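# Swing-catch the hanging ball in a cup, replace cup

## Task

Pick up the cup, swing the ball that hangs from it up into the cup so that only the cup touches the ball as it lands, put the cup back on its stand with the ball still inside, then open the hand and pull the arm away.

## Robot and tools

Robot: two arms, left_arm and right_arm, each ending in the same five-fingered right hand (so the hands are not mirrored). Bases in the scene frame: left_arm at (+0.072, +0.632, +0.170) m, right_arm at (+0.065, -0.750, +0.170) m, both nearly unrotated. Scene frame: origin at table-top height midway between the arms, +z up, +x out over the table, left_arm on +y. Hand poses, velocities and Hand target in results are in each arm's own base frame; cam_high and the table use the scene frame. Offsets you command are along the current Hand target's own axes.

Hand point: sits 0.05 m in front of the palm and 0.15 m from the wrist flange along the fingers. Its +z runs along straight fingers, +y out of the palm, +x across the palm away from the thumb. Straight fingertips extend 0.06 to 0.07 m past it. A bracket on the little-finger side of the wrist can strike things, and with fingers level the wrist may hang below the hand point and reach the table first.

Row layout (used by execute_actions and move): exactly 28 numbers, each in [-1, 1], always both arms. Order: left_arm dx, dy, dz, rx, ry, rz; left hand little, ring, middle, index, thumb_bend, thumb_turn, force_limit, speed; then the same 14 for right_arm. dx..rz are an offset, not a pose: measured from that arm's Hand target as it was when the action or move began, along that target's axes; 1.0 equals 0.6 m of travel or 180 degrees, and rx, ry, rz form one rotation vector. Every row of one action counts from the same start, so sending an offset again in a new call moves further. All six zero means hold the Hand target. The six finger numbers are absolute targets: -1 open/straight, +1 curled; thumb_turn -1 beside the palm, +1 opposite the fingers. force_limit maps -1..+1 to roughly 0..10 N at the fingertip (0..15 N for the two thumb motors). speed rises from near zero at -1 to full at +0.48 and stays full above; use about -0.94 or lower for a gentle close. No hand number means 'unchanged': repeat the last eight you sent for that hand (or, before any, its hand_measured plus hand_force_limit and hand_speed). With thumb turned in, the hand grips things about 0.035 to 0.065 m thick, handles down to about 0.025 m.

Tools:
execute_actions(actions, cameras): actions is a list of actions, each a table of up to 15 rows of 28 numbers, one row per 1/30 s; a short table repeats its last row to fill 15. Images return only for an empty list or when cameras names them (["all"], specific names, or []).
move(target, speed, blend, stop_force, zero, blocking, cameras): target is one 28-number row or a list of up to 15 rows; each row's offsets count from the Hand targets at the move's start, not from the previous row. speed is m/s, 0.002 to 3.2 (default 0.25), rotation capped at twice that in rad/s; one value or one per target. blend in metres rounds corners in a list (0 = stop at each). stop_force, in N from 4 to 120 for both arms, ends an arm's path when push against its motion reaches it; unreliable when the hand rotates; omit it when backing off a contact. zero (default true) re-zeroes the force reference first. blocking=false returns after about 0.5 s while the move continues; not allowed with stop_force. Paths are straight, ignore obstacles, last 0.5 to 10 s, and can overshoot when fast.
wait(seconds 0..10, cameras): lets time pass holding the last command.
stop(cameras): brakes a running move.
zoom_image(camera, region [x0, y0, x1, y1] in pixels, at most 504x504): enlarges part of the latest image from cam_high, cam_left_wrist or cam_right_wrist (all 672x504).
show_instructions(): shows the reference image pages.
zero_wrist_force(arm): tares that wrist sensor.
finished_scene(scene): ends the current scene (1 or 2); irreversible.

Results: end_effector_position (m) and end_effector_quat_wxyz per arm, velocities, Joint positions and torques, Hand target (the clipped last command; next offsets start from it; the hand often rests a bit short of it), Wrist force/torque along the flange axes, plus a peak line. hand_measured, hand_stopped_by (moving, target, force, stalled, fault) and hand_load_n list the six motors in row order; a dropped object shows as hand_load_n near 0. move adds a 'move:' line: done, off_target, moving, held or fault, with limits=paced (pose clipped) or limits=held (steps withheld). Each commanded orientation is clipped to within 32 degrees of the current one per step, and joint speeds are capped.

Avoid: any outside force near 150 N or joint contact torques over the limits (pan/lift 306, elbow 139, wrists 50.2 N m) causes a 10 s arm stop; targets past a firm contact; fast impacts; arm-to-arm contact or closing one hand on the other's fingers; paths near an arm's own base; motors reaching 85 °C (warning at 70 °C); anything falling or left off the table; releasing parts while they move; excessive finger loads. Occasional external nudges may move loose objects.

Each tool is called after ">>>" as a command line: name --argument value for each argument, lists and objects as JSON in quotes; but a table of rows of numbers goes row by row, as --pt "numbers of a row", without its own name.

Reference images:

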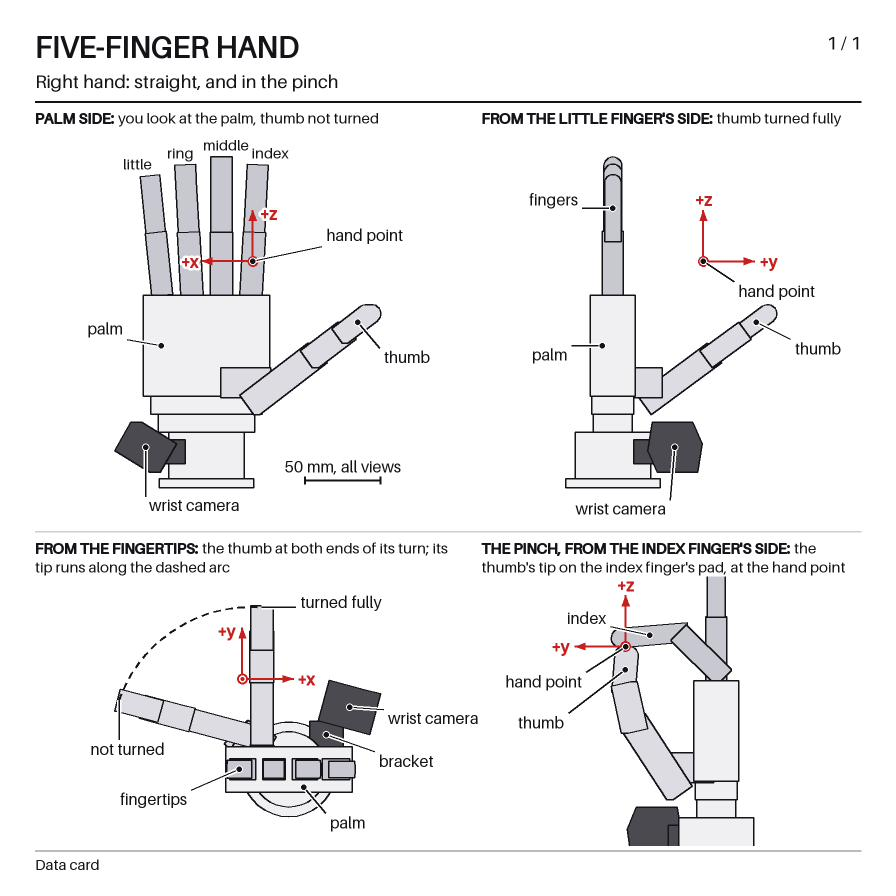

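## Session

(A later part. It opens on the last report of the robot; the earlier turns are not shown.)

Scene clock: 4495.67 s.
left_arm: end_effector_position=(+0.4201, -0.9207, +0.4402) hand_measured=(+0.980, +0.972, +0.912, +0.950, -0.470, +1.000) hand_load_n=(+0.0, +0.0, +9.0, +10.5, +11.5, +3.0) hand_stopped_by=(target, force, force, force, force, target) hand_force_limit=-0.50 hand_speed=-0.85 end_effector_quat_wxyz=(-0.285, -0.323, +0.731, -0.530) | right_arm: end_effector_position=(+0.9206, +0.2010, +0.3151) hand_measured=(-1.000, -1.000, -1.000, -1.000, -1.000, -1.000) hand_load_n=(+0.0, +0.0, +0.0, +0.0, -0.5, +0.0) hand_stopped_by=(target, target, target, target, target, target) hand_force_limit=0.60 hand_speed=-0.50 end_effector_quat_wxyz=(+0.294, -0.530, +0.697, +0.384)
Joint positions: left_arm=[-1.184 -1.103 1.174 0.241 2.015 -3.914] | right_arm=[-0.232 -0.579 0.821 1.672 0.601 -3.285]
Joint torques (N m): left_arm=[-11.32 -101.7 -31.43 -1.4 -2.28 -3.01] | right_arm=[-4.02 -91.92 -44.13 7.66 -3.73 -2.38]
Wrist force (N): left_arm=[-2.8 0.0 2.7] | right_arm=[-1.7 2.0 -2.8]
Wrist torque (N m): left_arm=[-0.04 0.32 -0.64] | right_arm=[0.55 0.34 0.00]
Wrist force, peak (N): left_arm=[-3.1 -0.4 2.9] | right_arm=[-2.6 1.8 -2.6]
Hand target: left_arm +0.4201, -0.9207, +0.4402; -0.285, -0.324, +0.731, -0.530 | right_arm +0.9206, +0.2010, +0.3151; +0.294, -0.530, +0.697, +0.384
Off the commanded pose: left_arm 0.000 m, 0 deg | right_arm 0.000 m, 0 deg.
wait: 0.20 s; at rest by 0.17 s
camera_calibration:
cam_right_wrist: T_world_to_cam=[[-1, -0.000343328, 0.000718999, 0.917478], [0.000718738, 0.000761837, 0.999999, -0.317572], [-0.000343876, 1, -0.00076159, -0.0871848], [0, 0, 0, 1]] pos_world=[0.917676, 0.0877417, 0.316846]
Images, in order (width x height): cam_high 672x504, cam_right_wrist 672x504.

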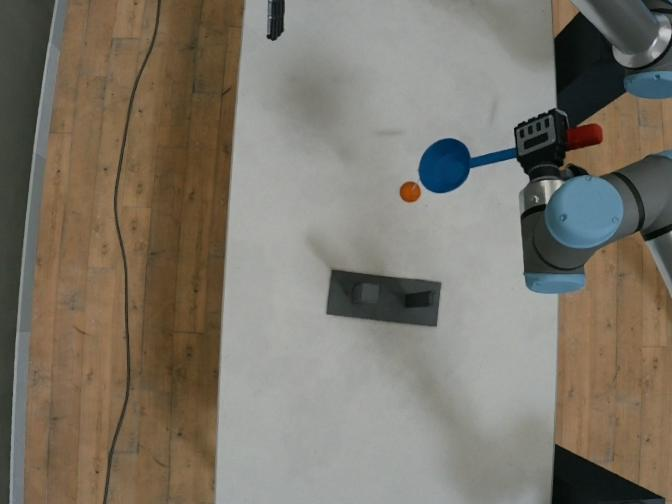

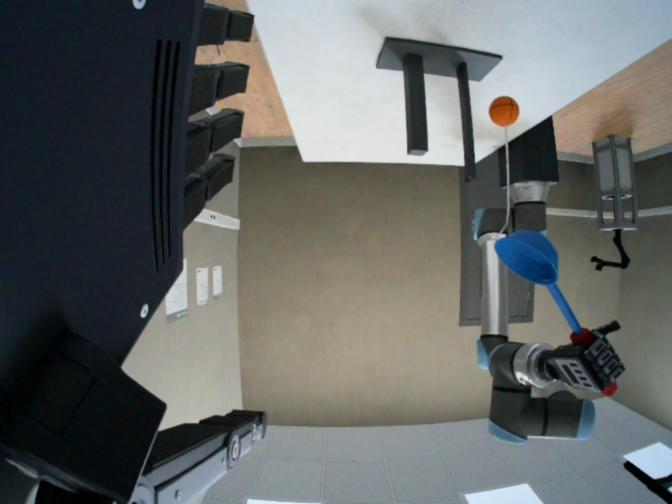

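>>> wait --seconds 10

>>> wait --seconds 10

>>> wait --seconds 10

>>> execute_actions --actions '[[[0.0223,0.0325,-0.0082,0,0,0,0.98,0.98,0.97,0.97,0.89,1,-0.5,-0.85,0,0,0,0,0,0,-1,-1,-1,-1,-1,-1,0.6,-0.5],[0.0427,0.0602,-0.0113,0,0,0,0.98,0.98,0.97,0.97,0.89,1,-0.5,-0.85,0,0,0,0,0,0,-1,-1,-1,-1,-1,-1,0.6,-0.5],[0.0486,0.0652,-0.0059,0,0,0,0.98,0.98,0.97,0.97,0.89,1,-0.5,-0.85,0,0,0,0,0,0,-1,-1,-1,-1,-1,-1,0.6,-0.5],[0.0641,0.0848,-0.0051,0,0,0,0.98,0.98,0.97,0.97,0.89,1,-0.5,-0.85,0,0,0,0,0,0,-1,-1,-1,-1,-1,-1,0.6,-0.5],[0.0796,0.1044,-0.0043,0,0,0,0.98,0.98,0.97,0.97,0.89,1,-0.5,-0.85,0,0,0,0,0,0,-1,-1,-1,-1,-1,-1,0.6,-0.5],[0.0952,0.1240,-0.0035,0,0,0,0.98,0.98,0.97,0.97,0.89,1,-0.5,-0.85,0,0,0,0,0,0,-1,-1,-1,-1,-1,-1,0.6,-0.5],[0.1107,0.1436,-0.0027,0,0,0,0.98,0.98,0.97,0.97,0.89,1,-0.5,-0.85,0,0,0,0,0,0,-1,-1,-1,-1,-1,-1,0.6,-0.5],[0.1262,0.1632,-0.0020,0,0,0,0.98,0.98,0.97,0.97,0.89,1,-0.5,-0.85,0,0,0,0,0,0,-1,-1,-1,-1,-1,-1,0.6,-0.5],[0.1417,0.1828,-0.0012,0,0,0,0.98,0.98,0.97,0.97,0.89,1,-0.5,-0.85,0,0,0,0,0,0,-1,-1,-1,-1,-1,-1,0.6,-0.5],[0.1573,0.2024,-0.0004,0,0,0,0.98,0.98,0.97,0.97,0.89,1,-0.5,-0.85,0,0,0,0,0,0,-1,-1,-1,-1,-1,-1,0.6,-0.5],[0.1728,0.2220,0.0004,0,0,0,0.98,0.98,0.97,0.97,0.89,1,-0.5,-0.85,0,0,0,0,0,0,-1,-1,-1,-1,-1,-1,0.6,-0.5],[0.1883,0.2416,0.0012,0,0,0,0.98,0.98,0.97,0.97,0.89,1,-0.5,-0.85,0,0,0,0,0,0,-1,-1,-1,-1,-1,-1,0.6,-0.5],[0.1652,0.2049,0.0161,0,0,0,0.98,0.98,0.97,0.97,0.89,1,-0.5,-0.85,0,0,0,0,0,0,-1,-1,-1,-1,-1,-1,0.6,-0.5],[0.1453,0.1764,0.0224,0,0,0,0.98,0.98,0.97,0.97,0.89,1,-0.5,-0.85,0,0,0,0,0,0,-1,-1,-1,-1,-1,-1,0.6,-0.5],[0.1299,0.1570,0.0213,0,0,0,0.98,0.98,0.97,0.97,0.89,1,-0.5,-0.85,0,0,0,0,0,0,-1,-1,-1,-1,-1,-1,0.6,-0.5]],[[-0.0215,-0.0272,-0.0009,0,0,0,0.98,0.98,0.97,0.97,0.89,1,-0.5,-0.85,0,0,0,0,0,0,-1,-1,-1,-1,-1,-1,0.6,-0.5],[-0.0450,-0.0568,-0.0023,0,0,0,0.98,0.98,0.97,0.97,0.89,1,-0.5,-0.85,0,0,0,0,0,0,-1,-1,-1,-1,-1,-1,0.6,-0.5],[-0.0674,-0.0844,-0.0048,0,0,0,0.98,0.98,0.97,0.97,0.89,1,-0.5,-0.85,0,0,0,0,0,0,-1,-1,-1,-1,-1,-1,0.6,-0.5],[-0.0922,-0.1157,-0.0061,0,0,0,0.98,0.98,0.97,0.97,0.89,1,-0.5,-0.85,0,0,0,0,0,0,-1,-1,-1,-1,-1,-1,0.6,-0.5],[-0.1170,-0.1471,-0.0073,0,0,0,0.98,0.98,0.97,0.97,0.89,1,-0.5,-0.85,0,0,0,0,0,0,-1,-1,-1,-1,-1,-1,0.6,-0.5],[-0.1419,-0.1784,-0.0086,0,0,0,0.98,0.98,0.97,0.97,0.89,1,-0.5,-0.85,0,0,0,0,0,0,-1,-1,-1,-1,-1,-1,0.6,-0.5],[-0.1667,-0.2098,-0.0098,0,0,0,0.98,0.98,0.97,0.97,0.89,1,-0.5,-0.85,0,0,0,0,0,0,-1,-1,-1,-1,-1,-1,0.6,-0.5],[-0.1916,-0.2411,-0.0111,0,0,0,0.98,0.98,0.97,0.97,0.89,1,-0.5,-0.85,0,0,0,0,0,0,-1,-1,-1,-1,-1,-1,0.6,-0.5],[-0.2164,-0.2725,-0.0123,0,0,0,0.98,0.98,0.97,0.97,0.89,1,-0.5,-0.85,0,0,0,0,0,0,-1,-1,-1,-1,-1,-1,0.6,-0.5],[-0.2412,-0.3038,-0.0136,0,0,0,0.98,0.98,0.97,0.97,0.89,1,-0.5,-0.85,0,0,0,0,0,0,-1,-1,-1,-1,-1,-1,0.6,-0.5],[-0.2423,-0.3005,-0.0236,0,0,0,0.98,0.98,0.97,0.97,0.89,1,-0.5,-0.85,0,0,0,0,0,0,-1,-1,-1,-1,-1,-1,0.6,-0.5],[-0.2276,-0.2763,-0.0348,0,0,0,0.98,0.98,0.97,0.97,0.89,1,-0.5,-0.85,0,0,0,0,0,0,-1,-1,-1,-1,-1,-1,0.6,-0.5],[-0.2119,-0.2541,-0.0392,0,0,0,0.98,0.98,0.97,0.97,0.89,1,-0.5,-0.85,0,0,0,0,0,0,-1,-1,-1,-1,-1,-1,0.6,-0.5],[-0.2022,-0.2428,-0.0367,0,0,0,0.98,0.98,0.97,0.97,0.89,1,-0.5,-0.85,0,0,0,0,0,0,-1,-1,-1,-1,-1,-1,0.6,-0.5],[-0.1931,-0.2329,-0.0328,0,0,0,0.98,0.98,0.97,0.97,0.89,1,-0.5,-0.85,0,0,0,0,0,0,-1,-1,-1,-1,-1,-1,0.6,-0.5]],[[0.0155,0.0196,0.0008,0,0,0,0.98,0.98,0.97,0.97,0.89,1,-0.5,-0.85,0,0,0,0,0,0,-1,-1,-1,-1,-1,-1,0.6,-0.5],[0.0311,0.0392,0.0016,0,0,0,0.98,0.98,0.97,0.97,0.89,1,-0.5,-0.85,0,0,0,0,0,0,-1,-1,-1,-1,-1,-1,0.6,-0.5],[0.0466,0.0588,0.0023,0,0,0,0.98,0.98,0.97,0.97,0.89,1,-0.5,-0.85,0,0,0,0,0,0,-1,-1,-1,-1,-1,-1,0.6,-0.5],[0.0621,0.0784,0.0031,0,0,0,0.98,0.98,0.97,0.97,0.89,1,-0.5,-0.85,0,0,0,0,0,0,-1,-1,-1,-1,-1,-1,0.6,-0.5],[0.0776,0.0980,0.0039,0,0,0,0.98,0.98,0.97,0.97,0.89,1,-0.5,-0.85,0,0,0,0,0,0,-1,-1,-1,-1,-1,-1,0.6,-0.5],[0.0932,0.1176,0.0047,0,0,0,0.98,0.98,0.97,0.97,0.89,1,-0.5,-0.85,0,0,0,0,0,0,-1,-1,-1,-1,-1,-1,0.6,-0.5],[0.1087,0.1372,0.0055,0,0,0,0.98,0.98,0.97,0.97,0.89,1,-0.5,-0.85,0,0,0,0,0,0,-1,-1,-1,-1,-1,-1,0.6,-0.5],[0.1242,0.1568,0.0063,0,0,0,0.98,0.98,0.97,0.97,0.89,1,-0.5,-0.85,0,0,0,0,0,0,-1,-1,-1,-1,-1,-1,0.6,-0.5],[0.1397,0.1764,0.0070,0,0,0,0.98,0.98,0.97,0.97,0.89,1,-0.5,-0.85,0,0,0,0,0,0,-1,-1,-1,-1,-1,-1,0.6,-0.5],[0.1553,0.1959,0.0078,0,0,0,0.98,0.98,0.97,0.97,0.89,1,-0.5,-0.85,0,0,0,0,0,0,-1,-1,-1,-1,-1,-1,0.6,-0.5],[0.1708,0.2155,0.0086,0,0,0,0.98,0.98,0.97,0.97,0.89,1,-0.5,-0.85,0,0,0,0,0,0,-1,-1,-1,-1,-1,-1,0.6,-0.5],[0.1863,0.2351,0.0094,0,0,0,0.98,0.98,0.97,0.97,0.89,1,-0.5,-0.85,0,0,0,0,0,0,-1,-1,-1,-1,-1,-1,0.6,-0.5],[0.2018,0.2547,0.0102,0,0,0,0.98,0.98,0.97,0.97,0.89,1,-0.5,-0.85,0,0,0,0,0,0,-1,-1,-1,-1,-1,-1,0.6,-0.5],[0.2114,0.2657,0.0131,0,0,0,0.98,0.98,0.97,0.97,0.89,1,-0.5,-0.85,0,0,0,0,0,0,-1,-1,-1,-1,-1,-1,0.6,-0.5],[0.2215,0.2779,0.0147,0,0,0,0.98,0.98,0.97,0.97,0.89,1,-0.5,-0.85,0,0,0,0,0,0,-1,-1,-1,-1,-1,-1,0.6,-0.5]],[[0.0080,0.0096,0.0015,0,0,0,0.98,0.98,0.97,0.97,0.89,1,-0.5,-0.85,0,0,0,0,0,0,-1,-1,-1,-1,-1,-1,0.6,-0.5],[0.0139,0.0165,0.0029,0,0,0,0.98,0.98,0.97,0.97,0.89,1,-0.5,-0.85,0,0,0,0,0,0,-1,-1,-1,-1,-1,-1,0.6,-0.5],[0.0178,0.0209,0.0042,0,0,0,0.98,0.98,0.97,0.97,0.89,1,-0.5,-0.85,0,0,0,0,0,0,-1,-1,-1,-1,-1,-1,0.6,-0.5],[0.0197,0.0227,0.0054,0,0,0,0.98,0.98,0.97,0.97,0.89,1,-0.5,-0.85,0,0,0,0,0,0,-1,-1,-1,-1,-1,-1,0.6,-0.5],[0.0194,0.0219,0.0065,0,0,0,0.98,0.98,0.97,0.97,0.89,1,-0.5,-0.85,0,0,0,0,0,0,-1,-1,-1,-1,-1,-1,0.6,-0.5],[0.0200,0.0227,0.0064,0,0,0,0.98,0.98,0.97,0.97,0.89,1,-0.5,-0.85,0,0,0,0,0,0,-1,-1,-1,-1,-1,-1,0.6,-0.5],[0.0213,0.0246,0.0058,0,0,0,0.98,0.98,0.97,0.97,0.89,1,-0.5,-0.85,0,0,0,0,0,0,-1,-1,-1,-1,-1,-1,0.6,-0.5]]]' --cameras '["cam_high", "cam_right_wrist"]'

>>> wait --seconds 0.03 --cameras '["cam_high", "cam_right_wrist"]'

>>> wait --seconds 0.03 --cameras '["cam_high", "cam_right_wrist"]'

>>> wait --seconds 0.06 --cameras '["cam_high", "cam_right_wrist"]'

>>> wait --seconds 0.1 --cameras '["cam_high", "cam_right_wrist"]'

Scene clock: 4596.23 s.
left_arm: end_effector_position=(+0.4201, -0.9207, +0.4402) hand_measured=(+0.980, +0.972, +0.912, +0.950, -0.470, +1.000) hand_load_n=(+0.0, +0.0, +9.0, +10.5, +11.5, +2.5) hand_stopped_by=(target, force, force, force, force, target) hand_force_limit=-0.50 hand_speed=-0.85 end_effector_quat_wxyz=(-0.285, -0.324, +0.731, -0.530) | right_arm: end_effector_position=(+0.9206, +0.2010, +0.3151) hand_measured=(-1.000, -1.000, -1.000, -1.000, -1.000, -1.000) hand_load_n=(+0.0, +0.0, +0.0, +0.0, +0.0, +0.5) hand_stopped_by=(target, target, target, target, target, target) hand_force_limit=0.60 hand_speed=-0.50 end_effector_quat_wxyz=(+0.294, -0.530, +0.697, +0.384)
Joint positions: left_arm=[-1.184 -1.103 1.174 0.241 2.015 -3.914] | right_arm=[-0.232 -0.579 0.821 1.672 0.601 -3.285]
Joint torques (N m): left_arm=[-5.42 -103.11 -37.38 -1.34 0.09 -2.43] | right_arm=[-2.64 -93.57 -43.1 7.16 -4.19 -2.26]
Wrist force (N): left_arm=[-3.2 -0.3 2.4] | right_arm=[-1.8 2.0 -2.3]
Wrist torque (N m): left_arm=[-0.08 0.36 -0.67] | right_arm=[0.52 0.33 0.00]
Wrist force, peak (N): left_arm=[-3.1 -0.4 3.3] | right_arm=[-3.2 2.4 -2.6]
Hand target: left_arm +0.4201, -0.9207, +0.4402; -0.285, -0.324, +0.731, -0.530 | right_arm +0.9206, +0.2010, +0.3151; +0.294, -0.530, +0.697, +0.384
Off the commanded pose: left_arm 0.000 m, 0 deg | right_arm 0.000 m, 0 deg.
wait: 10.00 s; at rest from the start

Scene clock: 4606.23 s.
left_arm: end_effector_position=(+0.4201, -0.9207, +0.4402) hand_measured=(+0.980, +0.972, +0.912, +0.950, -0.470, +1.000) hand_load_n=(+0.0, +0.0, +9.0, +10.5, +11.5, +2.5) hand_stopped_by=(target, force, force, force, force, target) hand_force_limit=-0.50 hand_speed=-0.85 end_effector_quat_wxyz=(-0.285, -0.324, +0.731, -0.530) | right_arm: end_effector_position=(+0.9206, +0.2010, +0.3151) hand_measured=(-1.000, -1.000, -1.000, -1.000, -1.000, -1.000) hand_load_n=(+0.0, +0.0, +0.0, +0.0, +0.0, +0.0) hand_stopped_by=(target, target, target, target, target, target) hand_force_limit=0.60 hand_speed=-0.50 end_effector_quat_wxyz=(+0.294, -0.530, +0.697, +0.384)
Joint positions: left_arm=[-1.184 -1.103 1.174 0.241 2.015 -3.914] | right_arm=[-0.232 -0.579 0.821 1.672 0.601 -3.285]
Joint torques (N m): left_arm=[-3.95 -102.65 -38.2 -1.43 0.19 -2.18] | right_arm=[-1.15 -93.29 -44.45 7.1 -3.97 -2.24]
Wrist force (N): left_arm=[-2.8 -0.3 2.7] | right_arm=[-2.1 2.2 -2.7]
Wrist torque (N m): left_arm=[-0.09 0.32 -0.65] | right_arm=[0.57 0.40 -0.02]
Wrist force, peak (N): left_arm=[-3.2 -0.2 3.1] | right_arm=[-2.4 2.5 -3.0]
Hand target: left_arm +0.4201, -0.9207, +0.4402; -0.285, -0.324, +0.731, -0.530 | right_arm +0.9206, +0.2010, +0.3151; +0.294, -0.530, +0.697, +0.384
Off the commanded pose: left_arm 0.000 m, 0 deg | right_arm 0.000 m, 0 deg.
wait: 10.00 s; at rest by 0.17 s

Scene clock: 4616.23 s.
left_arm: end_effector_position=(+0.4201, -0.9207, +0.4402) hand_measured=(+0.980, +0.972, +0.912, +0.950, -0.470, +1.000) hand_load_n=(+0.5, +0.0, +9.0, +10.5, +11.5, +2.5) hand_stopped_by=(target, force, force, force, force, target) hand_force_limit=-0.50 hand_speed=-0.85 end_effector_quat_wxyz=(-0.285, -0.324, +0.731, -0.530) | right_arm: end_effector_position=(+0.9206, +0.2010, +0.3151) hand_measured=(-1.000, -1.000, -1.000, -1.000, -1.000, -1.000) hand_load_n=(+0.0, +0.0, +0.0, +0.0, +0.0, +0.0) hand_stopped_by=(target, target, target, target, target, target) hand_force_limit=0.60 hand_speed=-0.50 end_effector_quat_wxyz=(+0.294, -0.530, +0.697, +0.384)
Joint positions: left_arm=[-1.184 -1.103 1.174 0.241 2.015 -3.914] | right_arm=[-0.232 -0.579 0.821 1.672 0.601 -3.285]
Joint torques (N m): left_arm=[-3.37 -103.62 -38.84 -1.05 0.77 -2.01] | right_arm=[-3.25 -94.17 -44.21 7.23 -3.81 -2.31]
Wrist force (N): left_arm=[-2.7 -0.5 2.4] | right_arm=[-1.8 1.9 -2.7]
Wrist torque (N m): left_arm=[-0.10 0.33 -0.65] | right_arm=[0.53 0.34 -0.01]
Wrist force, peak (N): left_arm=[-3.3 -0.1 3.0] | right_arm=[-2.4 2.2 -3.0]
Hand target: left_arm +0.4201, -0.9207, +0.4402; -0.285, -0.324, +0.731, -0.530 | right_arm +0.9206, +0.2010, +0.3151; +0.294, -0.530, +0.697, +0.384
Off the commanded pose: left_arm 0.000 m, 0 deg | right_arm 0.000 m, 0 deg.
wait: 10.00 s; at rest by 0.17 s

Scene clock: 4618.43 s.
left_arm: end_effector_position=(+0.2467, -0.9130, +0.4404) hand_measured=(+0.980, +0.972, +0.912, +0.950, -0.470, +1.000) hand_load_n=(+0.0, +0.0, +9.0, +10.5, +11.5, +3.0) hand_stopped_by=(target, force, force, force, force, target) hand_force_limit=-0.50 hand_speed=-0.85 end_effector_quat_wxyz=(-0.285, -0.324, +0.731, -0.530) | right_arm: end_effector_position=(+0.9206, +0.2010, +0.3151) hand_measured=(-1.000, -1.000, -1.000, -1.000, -1.000, -1.000) hand_load_n=(+0.0, +0.0, +0.0, +0.0, +0.0, +0.0) hand_stopped_by=(target, target, target, target, target, target) hand_force_limit=0.60 hand_speed=-0.50 end_effector_quat_wxyz=(+0.294, -0.530, +0.697, +0.384)
Joint positions: left_arm=[-1.4 -1.266 1.401 0.154 1.809 -3.982] | right_arm=[-0.232 -0.579 0.821 1.672 0.601 -3.285]
Joint torques (N m): left_arm=[3.69 -72.98 -38.76 -1.81 1.34 3.17] | right_arm=[-2.98 -94.4 -43.55 7.06 -3.64 -2.01]
Wrist force (N): left_arm=[-3.2 0.0 2.6] | right_arm=[-2.3 1.5 -2.9]
Wrist torque (N m): left_arm=[0.02 0.39 -0.44] | right_arm=[0.49 0.43 -0.05]
Wrist force, peak (N): left_arm=[-16.4 -13.8 3.9] | right_arm=[-1.9 2.6 -3.1]
Hand target: left_arm +0.2467, -0.9131, +0.4403; -0.285, -0.324, +0.731, -0.530 | right_arm +0.9206, +0.2010, +0.3151; +0.294, -0.530, +0.697, +0.384
Off the commanded pose: left_arm 0.000 m, 0 deg | right_arm 0.000 m, 0 deg.
camera_calibration:
cam_right_wrist: T_world_to_cam=[[-1, -0.000343328, 0.000718999, 0.917478], [0.000718738, 0.000761837, 0.999999, -0.317572], [-0.000343876, 1, -0.00076159, -0.0871848], [0, 0, 0, 1]] pos_world=[0.917676, 0.0877417, 0.316846]
Images, in order (width x height): cam_high 672x504, cam_right_wrist 672x504.

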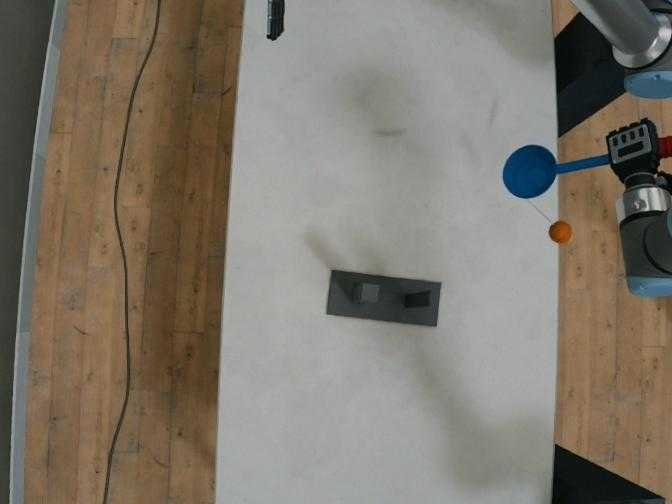

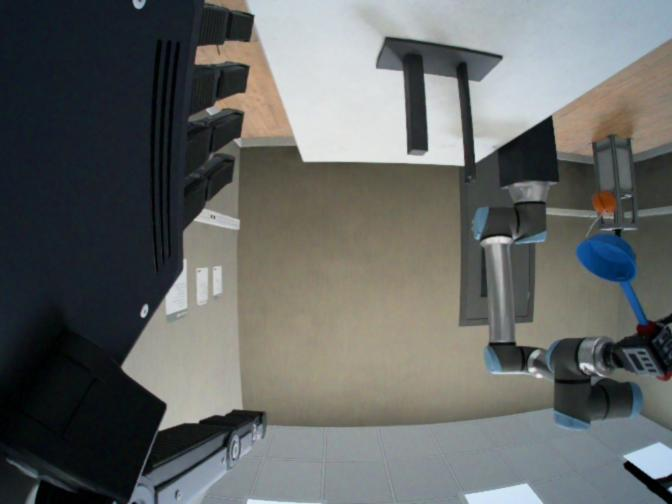

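Scene clock: 4618.47 s.
left_arm: end_effector_position=(+0.2467, -0.9130, +0.4404) hand_measured=(+0.980, +0.972, +0.912, +0.950, -0.470, +1.000) hand_load_n=(+0.0, +0.0, +9.0, +10.5, +11.5, +2.5) hand_stopped_by=(target, force, force, force, force, target) hand_force_limit=-0.50 hand_speed=-0.85 end_effector_quat_wxyz=(-0.285, -0.324, +0.731, -0.530) | right_arm: end_effector_position=(+0.9206, +0.2010, +0.3151) hand_measured=(-1.000, -1.000, -1.000, -1.000, -1.000, -1.000) hand_load_n=(+0.0, +0.0, +0.0, +0.0, +0.0, +0.0) hand_stopped_by=(target, target, target, target, target, target) hand_force_limit=0.60 hand_speed=-0.50 end_effector_quat_wxyz=(+0.294, -0.530, +0.697, +0.384)
Joint positions: left_arm=[-1.4 -1.266 1.401 0.154 1.809 -3.982] | right_arm=[-0.232 -0.579 0.821 1.672 0.601 -3.285]
Joint torques (N m): left_arm=[3.67 -69.25 -38.69 -2.03 1.76 3.11] | right_arm=[-2.51 -92.53 -44.4 7.23 -4.1 -2.44]
Wrist force (N): left_arm=[-3.1 -0.1 2.0] | right_arm=[-2.0 1.5 -2.3]
Wrist torque (N m): left_arm=[0.04 0.39 -0.47] | right_arm=[0.45 0.38 -0.04]
Wrist force, peak (N): left_arm=[-3.1 -0.1 2.0] | right_arm=[-2.0 1.5 -2.3]
Hand target: left_arm +0.2467, -0.9131, +0.4403; -0.285, -0.324, +0.731, -0.530 | right_arm +0.9206, +0.2010, +0.3151; +0.294, -0.530, +0.697, +0.384
Off the commanded pose: left_arm 0.000 m, 0 deg | right_arm 0.000 m, 0 deg.
wait: 0.03 s; no rest
camera_calibration:
cam_right_wrist: T_world_to_cam=[[-1, -0.000343328, 0.000718999, 0.917478], [0.000718738, 0.000761837, 0.999999, -0.317572], [-0.000343876, 1, -0.00076159, -0.0871848], [0, 0, 0, 1]] pos_world=[0.917676, 0.0877417, 0.316846]
Images, in order (width x height): cam_high 672x504, cam_right_wrist 672x504.

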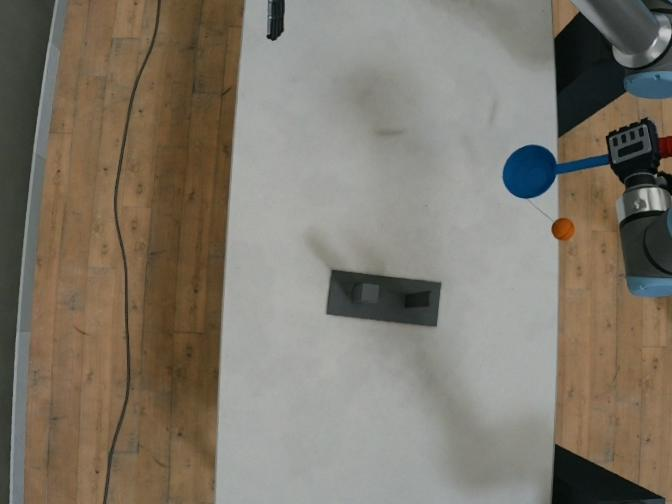

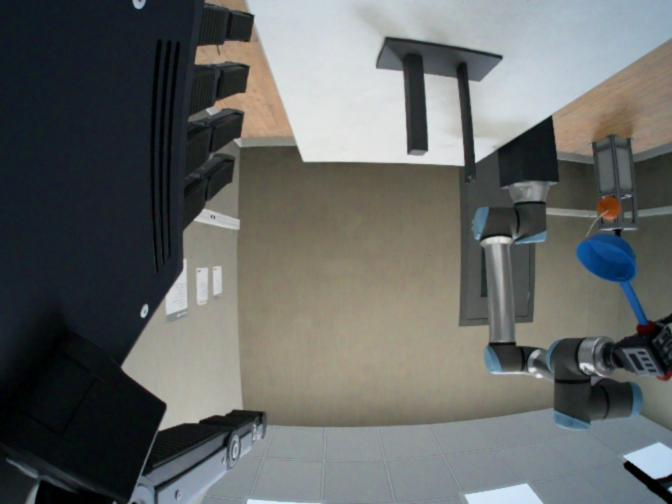

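Scene clock: 4618.50 s.
left_arm: end_effector_position=(+0.2467, -0.9130, +0.4404) hand_measured=(+0.980, +0.972, +0.912, +0.950, -0.470, +1.000) hand_load_n=(+0.5, +0.0, +9.0, +10.0, +11.5, +3.0) hand_stopped_by=(target, force, force, force, force, target) hand_force_limit=-0.50 hand_speed=-0.85 end_effector_quat_wxyz=(-0.285, -0.324, +0.731, -0.530) | right_arm: end_effector_position=(+0.9206, +0.2010, +0.3151) hand_measured=(-1.000, -1.000, -1.000, -1.000, -1.000, -1.000) hand_load_n=(+0.0, +0.0, +0.0, +0.0, +0.0, +0.0) hand_stopped_by=(target, target, target, target, target, target) hand_force_limit=0.60 hand_speed=-0.50 end_effector_quat_wxyz=(+0.294, -0.530, +0.697, +0.384)
Joint positions: left_arm=[-1.4 -1.266 1.401 0.154 1.809 -3.982] | right_arm=[-0.232 -0.579 0.821 1.672 0.601 -3.285]
Joint torques (N m): left_arm=[2.27 -71.31 -39.85 -1.97 1.66 3.1] | right_arm=[-2.06 -94.11 -43.68 7.43 -3.75 -2.28]
Wrist force (N): left_arm=[-3.4 0.5 2.3] | right_arm=[-1.9 1.6 -2.4]
Wrist torque (N m): left_arm=[0.11 0.43 -0.47] | right_arm=[0.47 0.36 -0.03]
Wrist force, peak (N): left_arm=[-3.4 0.5 2.3] | right_arm=[-1.9 1.6 -2.4]
Hand target: left_arm +0.2467, -0.9131, +0.4403; -0.285, -0.324, +0.731, -0.530 | right_arm +0.9206, +0.2010, +0.3151; +0.294, -0.530, +0.697, +0.384
Off the commanded pose: left_arm 0.000 m, 0 deg | right_arm 0.000 m, 0 deg.
wait: 0.03 s; no rest
camera_calibration:
cam_right_wrist: T_world_to_cam=[[-1, -0.000343328, 0.000718999, 0.917478], [0.000718738, 0.000761837, 0.999999, -0.317572], [-0.000343876, 1, -0.00076159, -0.0871848], [0, 0, 0, 1]] pos_world=[0.917676, 0.0877417, 0.316846]
Images, in order (width x height): cam_high 672x504, cam_right_wrist 672x504.

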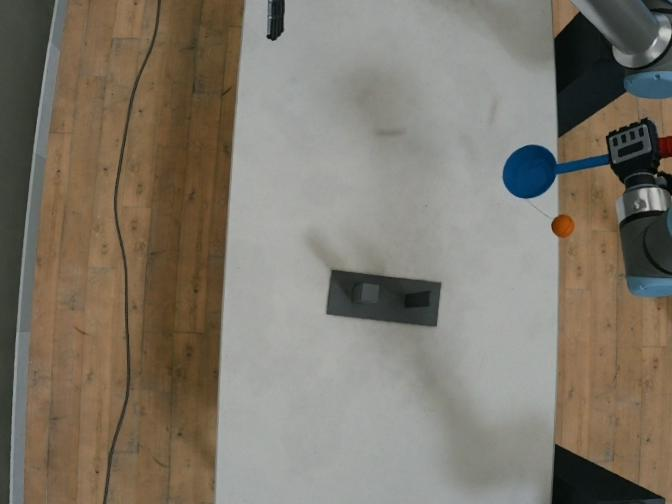

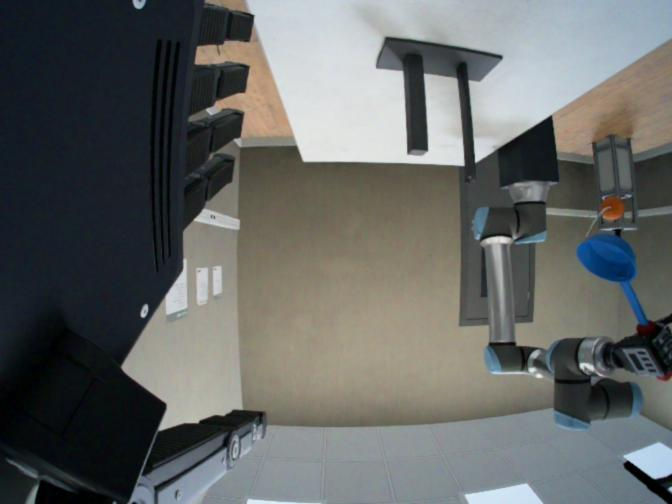

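Scene clock: 4618.57 s.
left_arm: end_effector_position=(+0.2467, -0.9130, +0.4403) hand_measured=(+0.980, +0.972, +0.912, +0.950, -0.470, +1.000) hand_load_n=(+0.0, +0.0, +9.0, +10.0, +11.5, +3.0) hand_stopped_by=(target, force, force, force, force, target) hand_force_limit=-0.50 hand_speed=-0.85 end_effector_quat_wxyz=(-0.285, -0.324, +0.731, -0.530) | right_arm: end_effector_position=(+0.9206, +0.2010, +0.3151) hand_measured=(-1.000, -1.000, -1.000, -1.000, -1.000, -1.000) hand_load_n=(+0.0, +0.0, +0.0, +0.0, +0.0, +0.0) hand_stopped_by=(target, target, target, target, target, target) hand_force_limit=0.60 hand_speed=-0.50 end_effector_quat_wxyz=(+0.294, -0.530, +0.697, +0.384)
Joint positions: left_arm=[-1.4 -1.266 1.401 0.154 1.809 -3.982] | right_arm=[-0.232 -0.579 0.821 1.672 0.601 -3.285]
Joint torques (N m): left_arm=[1.86 -69.4 -40.27 -2 1.52 3.06] | right_arm=[-3.41 -92.78 -43.49 7.24 -4.13 -2.16]
Wrist force (N): left_arm=[-3.4 0.3 2.0] | right_arm=[-1.8 1.6 -2.7]
Wrist torque (N m): left_arm=[0.04 0.45 -0.59] | right_arm=[0.49 0.35 -0.02]
Wrist force, peak (N): left_arm=[-3.4 0.3 2.0] | right_arm=[-2.1 1.8 -3.0]
Hand target: left_arm +0.2467, -0.9131, +0.4403; -0.285, -0.324, +0.731, -0.530 | right_arm +0.9206, +0.2010, +0.3151; +0.294, -0.530, +0.697, +0.384
Off the commanded pose: left_arm 0.000 m, 0 deg | right_arm 0.000 m, 0 deg.
wait: 0.07 s; no rest
camera_calibration:
cam_right_wrist: T_world_to_cam=[[-1, -0.000343328, 0.000718999, 0.917478], [0.000718738, 0.000761837, 0.999999, -0.317572], [-0.000343876, 1, -0.00076159, -0.0871848], [0, 0, 0, 1]] pos_world=[0.917676, 0.0877417, 0.316846]
Images, in order (width x height): cam_high 672x504, cam_right_wrist 672x504.

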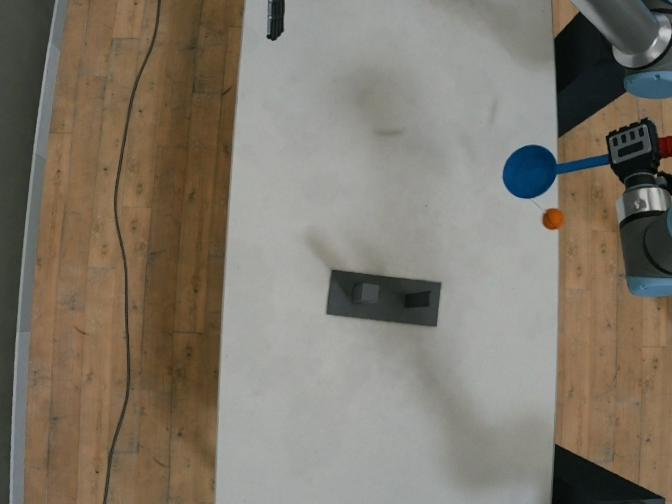

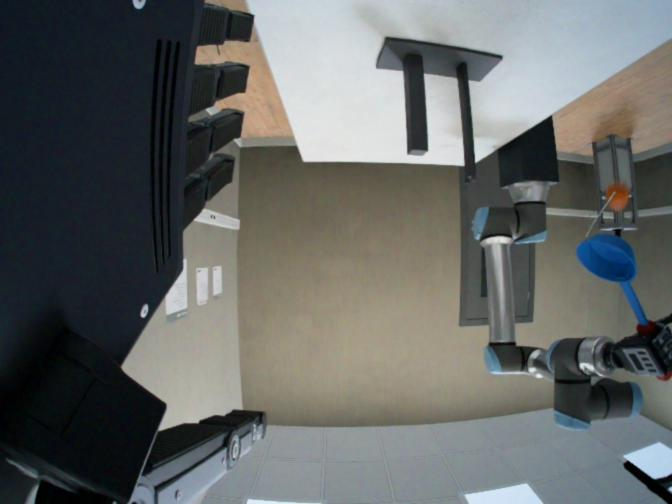

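Scene clock: 4618.67 s.
left_arm: end_effector_position=(+0.2467, -0.9130, +0.4403) hand_measured=(+0.980, +0.972, +0.912, +0.950, -0.470, +1.000) hand_load_n=(+0.0, +0.0, +9.0, +10.5, +11.5, +2.5) hand_stopped_by=(target, force, force, force, force, target) hand_force_limit=-0.50 hand_speed=-0.85 end_effector_quat_wxyz=(-0.285, -0.324, +0.731, -0.530) | right_arm: end_effector_position=(+0.9206, +0.2010, +0.3151) hand_measured=(-1.000, -1.000, -1.000, -1.000, -1.000, -1.000) hand_load_n=(+0.0, +0.0, +0.0, +0.0, +0.0, +0.0) hand_stopped_by=(target, target, target, target, target, target) hand_force_limit=0.60 hand_speed=-0.50 end_effector_quat_wxyz=(+0.294, -0.530, +0.697, +0.384)
Joint positions: left_arm=[-1.4 -1.266 1.401 0.154 1.809 -3.982] | right_arm=[-0.232 -0.579 0.821 1.672 0.601 -3.285]
Joint torques (N m): left_arm=[2.95 -69.74 -41.09 -1.92 1.42 3.47] | right_arm=[-3.1 -92.48 -42.76 7.39 -4 -2.2]
Wrist force (N): left_arm=[-3.5 0.5 2.2] | right_arm=[-2.1 1.6 -2.5]
Wrist torque (N m): left_arm=[0.07 0.48 -0.58] | right_arm=[0.47 0.39 -0.05]
Wrist force, peak (N): left_arm=[-3.6 0.6 2.8] | right_arm=[-1.7 2.0 -2.7]
Hand target: left_arm +0.2467, -0.9131, +0.4403; -0.285, -0.324, +0.731, -0.530 | right_arm +0.9206, +0.2010, +0.3151; +0.294, -0.530, +0.697, +0.384
Off the commanded pose: left_arm 0.000 m, 0 deg | right_arm 0.000 m, 0 deg.
wait: 0.10 s; no rest
camera_calibration:
cam_right_wrist: T_world_to_cam=[[-1, -0.000343328, 0.000718999, 0.917478], [0.000718738, 0.000761837, 0.999999, -0.317572], [-0.000343876, 1, -0.00076159, -0.0871848], [0, 0, 0, 1]] pos_world=[0.917676, 0.0877417, 0.316846]
Images, in order (width x height): cam_high 672x504, cam_right_wrist 672x504.

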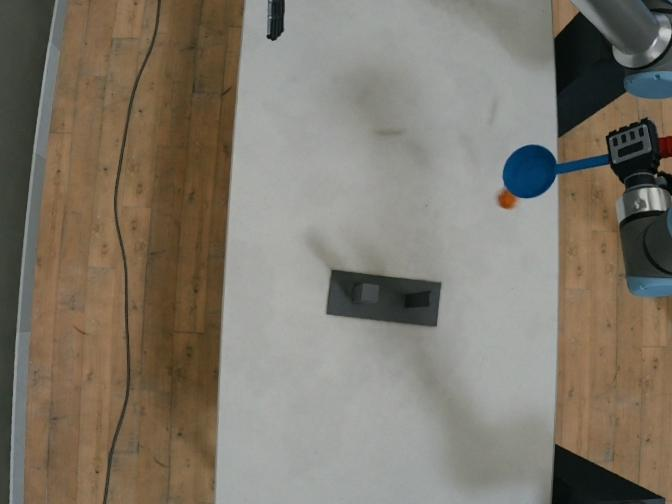

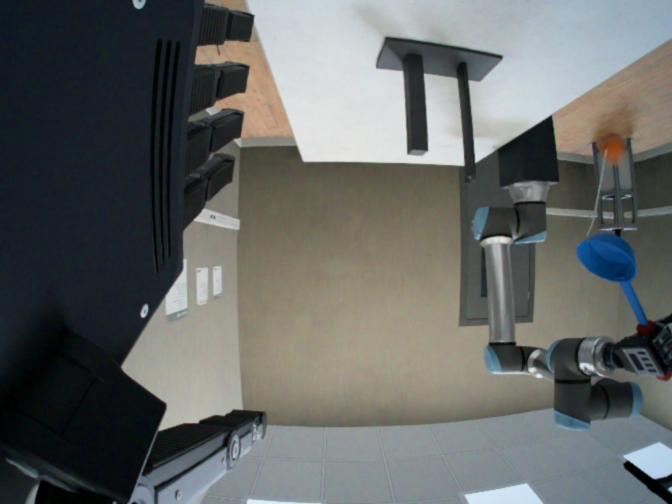

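>>> move --pt "-0.1794 -0.2264 -0.0090 0 0 0 0.98 0.98 0.97 0.97 0.89 1 -0.5 -0.85 0 0 0 0 0 0 -1 -1 -1 -1 -1 -1 0.6 -0.5" --pt "-0.5082 0.0294 0.1109 0 0 0 0.98 0.98 0.97 0.97 0.89 1 -0.5 -0.85 0 0 0 0 0 0 -1 -1 -1 -1 -1 -1 0.6 -0.5" --speed '[0.15, 0.12]'

>>> wait --seconds 2.0 --cameras '["cam_high", "cam_right_wrist"]'

>>> zoom_image --camera "cam_high" --region '[320, 150, 480, 250]'

Scene clock: 4699.70 s.
left_arm: end_effector_position=(+0.4198, -0.9206, +0.1800) hand_measured=(+0.980, +0.972, +0.912, +0.950, -0.470, +1.000) hand_load_n=(+0.0, +0.0, +9.0, +10.5, +11.5, +2.5) hand_stopped_by=(target, force, force, force, force, target) hand_force_limit=-0.50 hand_speed=-0.85 end_effector_quat_wxyz=(-0.285, -0.324, +0.731, -0.529) | right_arm: end_effector_position=(+0.9206, +0.2010, +0.3151) hand_measured=(-1.000, -1.000, -1.000, -1.000, -1.000, -1.000) hand_load_n=(+0.0, +0.0, -0.5, +0.0, +0.0, +0.0) hand_stopped_by=(target, target, target, target, target, target) hand_force_limit=0.60 hand_speed=-0.50 end_effector_quat_wxyz=(+0.294, -0.530, +0.697, +0.384)
Joint positions: left_arm=[-1.184 -0.984 1.465 -0.168 2.015 -3.914] | right_arm=[-0.232 -0.579 0.821 1.672 0.601 -3.285]
Joint torques (N m): left_arm=[-11.93 -99.37 -48.73 -0.58 -2.1 -3.68] | right_arm=[-2.84 -92.81 -43.38 7.29 -3.75 -2.32]
Wrist force (N): left_arm=[-3.4 -0.1 2.0] | right_arm=[-2.1 1.9 -2.6]
Wrist torque (N m): left_arm=[0.03 0.45 -0.57] | right_arm=[0.52 0.39 -0.02]
Wrist force, peak (N): left_arm=[-5.2 0.8 2.7] | right_arm=[-2.9 1.8 -3.1]
Hand target: left_arm +0.4198, -0.9206, +0.1801; -0.285, -0.324, +0.731, -0.530 | right_arm +0.9206, +0.2010, +0.3151; +0.294, -0.530, +0.697, +0.384
Off the commanded pose: left_arm 0.000 m, 0 deg | right_arm 0.000 m, 0 deg.
move: done

Scene clock: 4701.70 s.
left_arm: end_effector_position=(+0.4198, -0.9206, +0.1801) hand_measured=(+0.980, +0.972, +0.912, +0.950, -0.470, +1.000) hand_load_n=(+0.0, +0.0, +9.0, +10.0, +11.5, +2.5) hand_stopped_by=(target, force, force, force, force, target) hand_force_limit=-0.50 hand_speed=-0.85 end_effector_quat_wxyz=(-0.285, -0.324, +0.731, -0.530) | right_arm: end_effector_position=(+0.9206, +0.2010, +0.3151) hand_measured=(-1.000, -1.000, -1.000, -1.000, -1.000, -1.000) hand_load_n=(+0.0, +0.0, +0.0, +0.0, +0.0, +0.0) hand_stopped_by=(target, target, target, target, target, target) hand_force_limit=0.60 hand_speed=-0.50 end_effector_quat_wxyz=(+0.294, -0.530, +0.697, +0.384)
Joint positions: left_arm=[-1.184 -0.984 1.464 -0.169 2.015 -3.914] | right_arm=[-0.232 -0.579 0.821 1.672 0.601 -3.285]
Joint torques (N m): left_arm=[-11.57 -108.74 -50.58 -1.34 -0.98 -1.62] | right_arm=[-1.44 -94.99 -43.74 7.2 -3.7 -2.01]
Wrist force (N): left_arm=[-3.2 -0.5 2.3] | right_arm=[-2.0 2.1 -2.6]
Wrist torque (N m): left_arm=[-0.02 0.43 -0.57] | right_arm=[0.55 0.38 -0.02]
Wrist force, peak (N): left_arm=[-3.9 -0.2 2.8] | right_arm=[-2.3 1.8 -3.4]
Hand target: left_arm +0.4198, -0.9206, +0.1801; -0.285, -0.324, +0.731, -0.530 | right_arm +0.9206, +0.2010, +0.3151; +0.294, -0.530, +0.697, +0.384
Off the commanded pose: left_arm 0.000 m, 0 deg | right_arm 0.000 m, 0 deg.
wait: 2.00 s; at rest by 0.17 s
camera_calibration:
cam_right_wrist: T_world_to_cam=[[-1, -0.000343328, 0.000718999, 0.917478], [0.000718738, 0.000761837, 0.999999, -0.317572], [-0.000343876, 1, -0.00076159, -0.0871848], [0, 0, 0, 1]] pos_world=[0.917676, 0.0877417, 0.316846]
Images, in order (width x height): cam_high 672x504, cam_right_wrist 672x504.

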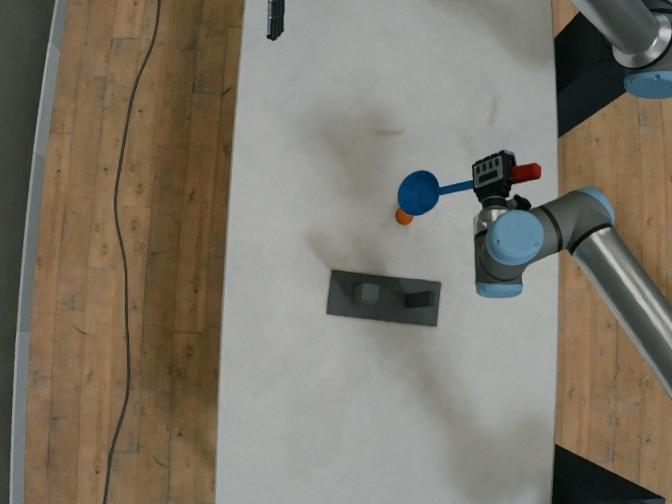

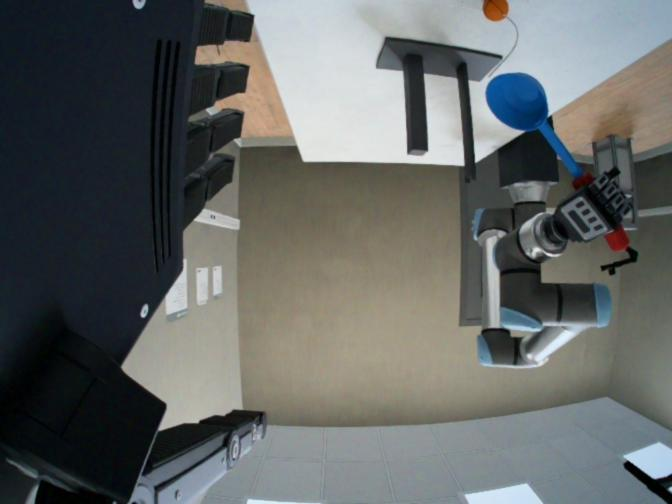

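Scaled by 3.150 from the camera's 672x504 image, which has a finer 960x720 frame.

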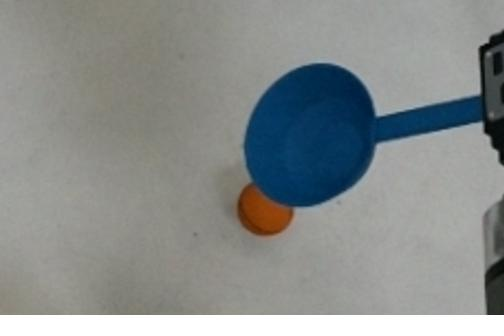

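>>> move --pt "0.0313 0.0494 -0.0195 0 0 0 0.98 0.98 0.97 0.97 0.89 1 -0.5 -0.85 0 0 0 0 0 0 -1 -1 -1 -1 -1 -1 0.6 -0.5" --pt "0.0440 0.0396 -0.0241 0 0 0 0.98 0.98 0.97 0.97 0.89 1 -0.5 -0.85 0 0 0 0 0 0 -1 -1 -1 -1 -1 -1 0.6 -0.5" --speed 0.03 --cameras '["cam_high"]'

>>> zoom_image --camera "cam_high" --region '[320, 150, 480, 270]'

Scene clock: 4772.93 s.
left_arm: end_effector_position=(+0.3858, -0.9059, +0.1904) hand_measured=(+0.980, +0.972, +0.912, +0.950, -0.470, +1.000) hand_load_n=(+0.0, +0.0, +9.5, +10.0, +11.5, +2.5) hand_stopped_by=(target, force, force, force, force, target) hand_force_limit=-0.50 hand_speed=-0.85 end_effector_quat_wxyz=(-0.285, -0.323, +0.731, -0.530) | right_arm: end_effector_position=(+0.9206, +0.2010, +0.3151) hand_measured=(-1.000, -1.000, -1.000, -1.000, -1.000, -1.000) hand_load_n=(+0.0, +0.0, +0.0, +0.0, +0.0, +0.0) hand_stopped_by=(target, target, target, target, target, target) hand_force_limit=0.60 hand_speed=-0.50 end_effector_quat_wxyz=(+0.294, -0.530, +0.697, +0.384)
Joint positions: left_arm=[-1.217 -1.039 1.534 -0.188 1.983 -3.926] | right_arm=[-0.232 -0.579 0.821 1.672 0.601 -3.285]
Joint torques (N m): left_arm=[10.34 -74.45 -32.9 -2.78 1.67 1.83] | right_arm=[-3.49 -93.72 -42.41 7.46 -3.77 -2.16]
Wrist force (N): left_arm=[-3.3 -0.1 2.4] | right_arm=[-2.3 2.0 -2.4]
Wrist torque (N m): left_arm=[0.03 0.43 -0.45] | right_arm=[0.52 0.40 -0.04]
Wrist force, peak (N): left_arm=[-4.3 -0.1 2.7] | right_arm=[-2.1 2.3 -3.1]
Hand target: left_arm +0.3858, -0.9058, +0.1901; -0.285, -0.324, +0.731, -0.530 | right_arm +0.9206, +0.2010, +0.3151; +0.294, -0.530, +0.697, +0.384
Off the commanded pose: left_arm 0.000 m, 0 deg | right_arm 0.000 m, 0 deg.
move: done
Images, in order (width x height): cam_high 672x504.

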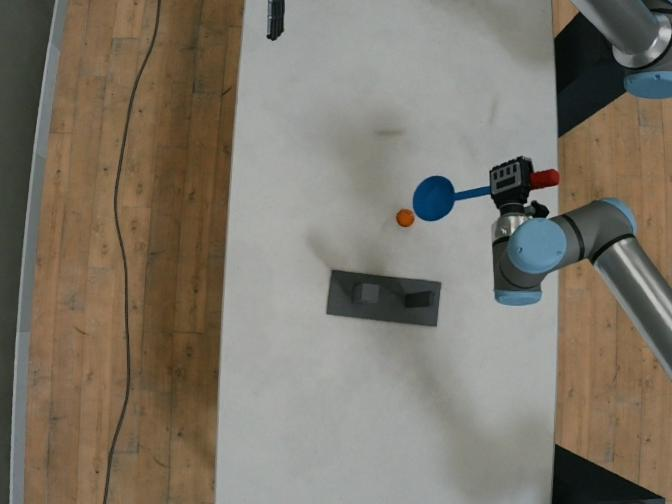

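Scaled by 3.150 from the camera's 672x504 image, which has a finer 960x720 frame.

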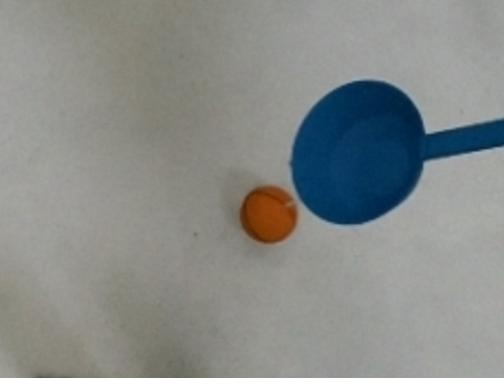

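>>> move --pt "0.0020 0.0064 -0.0081 0 0 0 0.98 0.98 0.97 0.97 0.89 1 -0.5 -0.85 0 0 0 0 0 0 -1 -1 -1 -1 -1 -1 0.6 -0.5" --pt "0.0463 -0.0280 -0.0242 0 0 0 0.98 0.98 0.97 0.97 0.89 1 -0.5 -0.85 0 0 0 0 0 0 -1 -1 -1 -1 -1 -1 0.6 -0.5" --speed '[0.02,0.005]' --cameras '["cam_high"]'

>>> zoom_image --camera "cam_high" --region '[320, 150, 480, 270]'

>>> wait --seconds 0.4 --cameras '["cam_high"]'

>>> zoom_image --camera "cam_high" --region '[320, 150, 480, 270]'

Scene clock: 4802.17 s.
left_arm: end_effector_position=(+0.3825, -0.9005, +0.2252) hand_measured=(+0.980, +0.972, +0.912, +0.950, -0.470, +1.000) hand_load_n=(+0.0, +0.0, +9.0, +10.0, +11.5, +2.5) hand_stopped_by=(target, force, force, force, force, target) hand_force_limit=-0.50 hand_speed=-0.85 end_effector_quat_wxyz=(-0.285, -0.324, +0.731, -0.530) | right_arm: end_effector_position=(+0.9206, +0.2010, +0.3151) hand_measured=(-1.000, -1.000, -1.000, -1.000, -1.000, -1.000) hand_load_n=(+0.0, +0.5, +0.0, +0.0, +0.0, +0.0) hand_stopped_by=(target, target, target, target, target, target) hand_force_limit=0.60 hand_speed=-0.50 end_effector_quat_wxyz=(+0.294, -0.530, +0.697, +0.384)
Joint positions: left_arm=[-1.219 -1.074 1.522 -0.14 1.982 -3.926] | right_arm=[-0.232 -0.579 0.821 1.672 0.601 -3.285]
Joint torques (N m): left_arm=[-9.97 -94.36 -47.92 0.1 -1.76 -3.83] | right_arm=[-2.09 -92.77 -43.38 7.14 -3.88 -2.28]
Wrist force (N): left_arm=[-3.1 0.0 2.2] | right_arm=[-2.4 1.8 -2.5]
Wrist torque (N m): left_arm=[0.02 0.42 -0.50] | right_arm=[0.50 0.45 -0.06]
Wrist force, peak (N): left_arm=[-4.2 0.2 2.4] | right_arm=[-3.0 2.4 -3.2]
Hand target: left_arm +0.3825, -0.9005, +0.2252; -0.285, -0.324, +0.731, -0.530 | right_arm +0.9206, +0.2010, +0.3151; +0.294, -0.530, +0.697, +0.384
Off the commanded pose: left_arm 0.000 m, 0 deg | right_arm 0.000 m, 0 deg.
move: done
Images, in order (width x height): cam_high 672x504.

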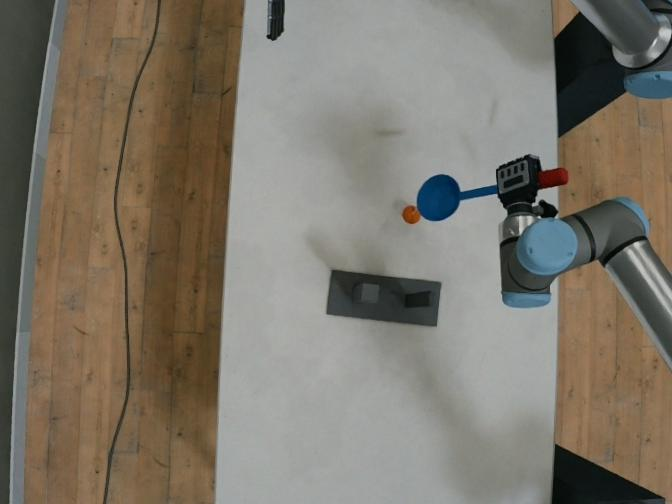

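Scaled by 3.150 from the camera's 672x504 image, which has a finer 960x720 frame.

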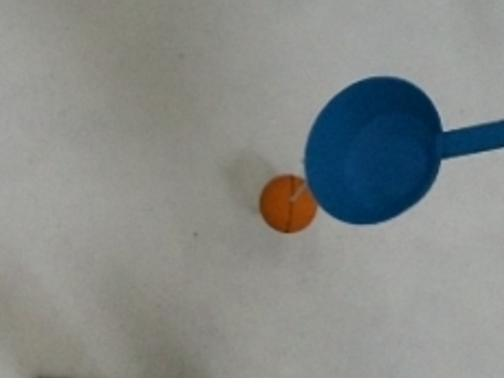

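Scene clock: 4802.57 s.
left_arm: end_effector_position=(+0.3825, -0.9005, +0.2252) hand_measured=(+0.980, +0.972, +0.912, +0.950, -0.470, +1.000) hand_load_n=(+0.0, +0.0, +9.0, +10.0, +12.0, +3.0) hand_stopped_by=(target, force, force, force, force, target) hand_force_limit=-0.50 hand_speed=-0.85 end_effector_quat_wxyz=(-0.285, -0.323, +0.731, -0.530) | right_arm: end_effector_position=(+0.9206, +0.2010, +0.3151) hand_measured=(-1.000, -1.000, -1.000, -1.000, -1.000, -1.000) hand_load_n=(+0.0, +0.0, +0.0, +0.0, +0.0, +0.0) hand_stopped_by=(target, target, target, target, target, target) hand_force_limit=0.60 hand_speed=-0.50 end_effector_quat_wxyz=(+0.294, -0.530, +0.697, +0.384)
Joint positions: left_arm=[-1.219 -1.074 1.522 -0.141 1.982 -3.926] | right_arm=[-0.232 -0.579 0.821 1.672 0.601 -3.285]
Joint torques (N m): left_arm=[-11.67 -88.73 -42.17 -0.74 -1.9 -4.27] | right_arm=[-3.18 -91.86 -43.23 7.09 -3.75 -2.35]
Wrist force (N): left_arm=[-3.7 0.2 2.2] | right_arm=[-2.3 1.5 -2.9]
Wrist torque (N m): left_arm=[0.06 0.48 -0.51] | right_arm=[0.48 0.44 -0.05]
Wrist force, peak (N): left_arm=[-4.0 -0.1 2.8] | right_arm=[-2.1 2.1 -3.1]
Hand target: left_arm +0.3825, -0.9005, +0.2252; -0.285, -0.324, +0.731, -0.530 | right_arm +0.9206, +0.2010, +0.3151; +0.294, -0.530, +0.697, +0.384
Off the commanded pose: left_arm 0.000 m, 0 deg | right_arm 0.000 m, 0 deg.
wait: 0.40 s; at rest by 0.17 s
Images, in order (width x height): cam_high 672x504.

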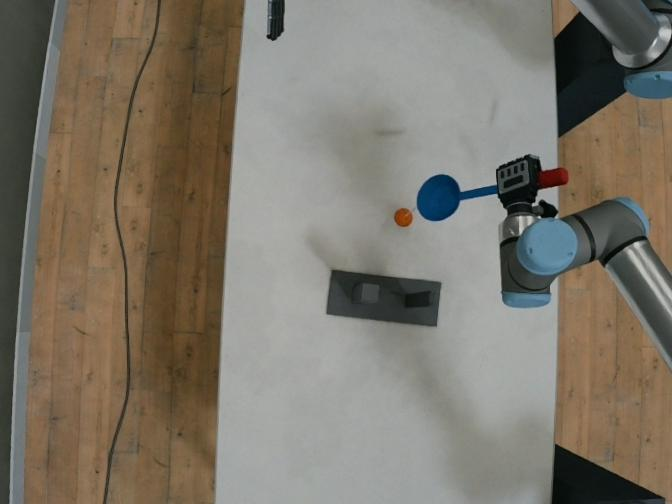

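Scaled by 3.150 from the camera's 672x504 image, which has a finer 960x720 frame.

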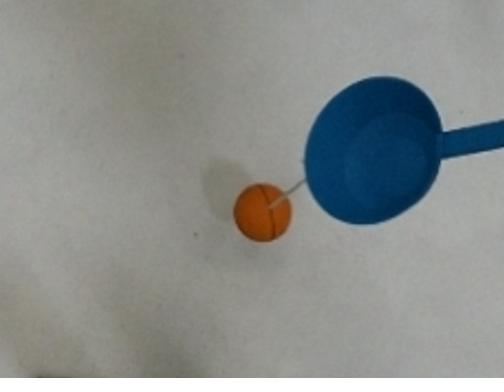

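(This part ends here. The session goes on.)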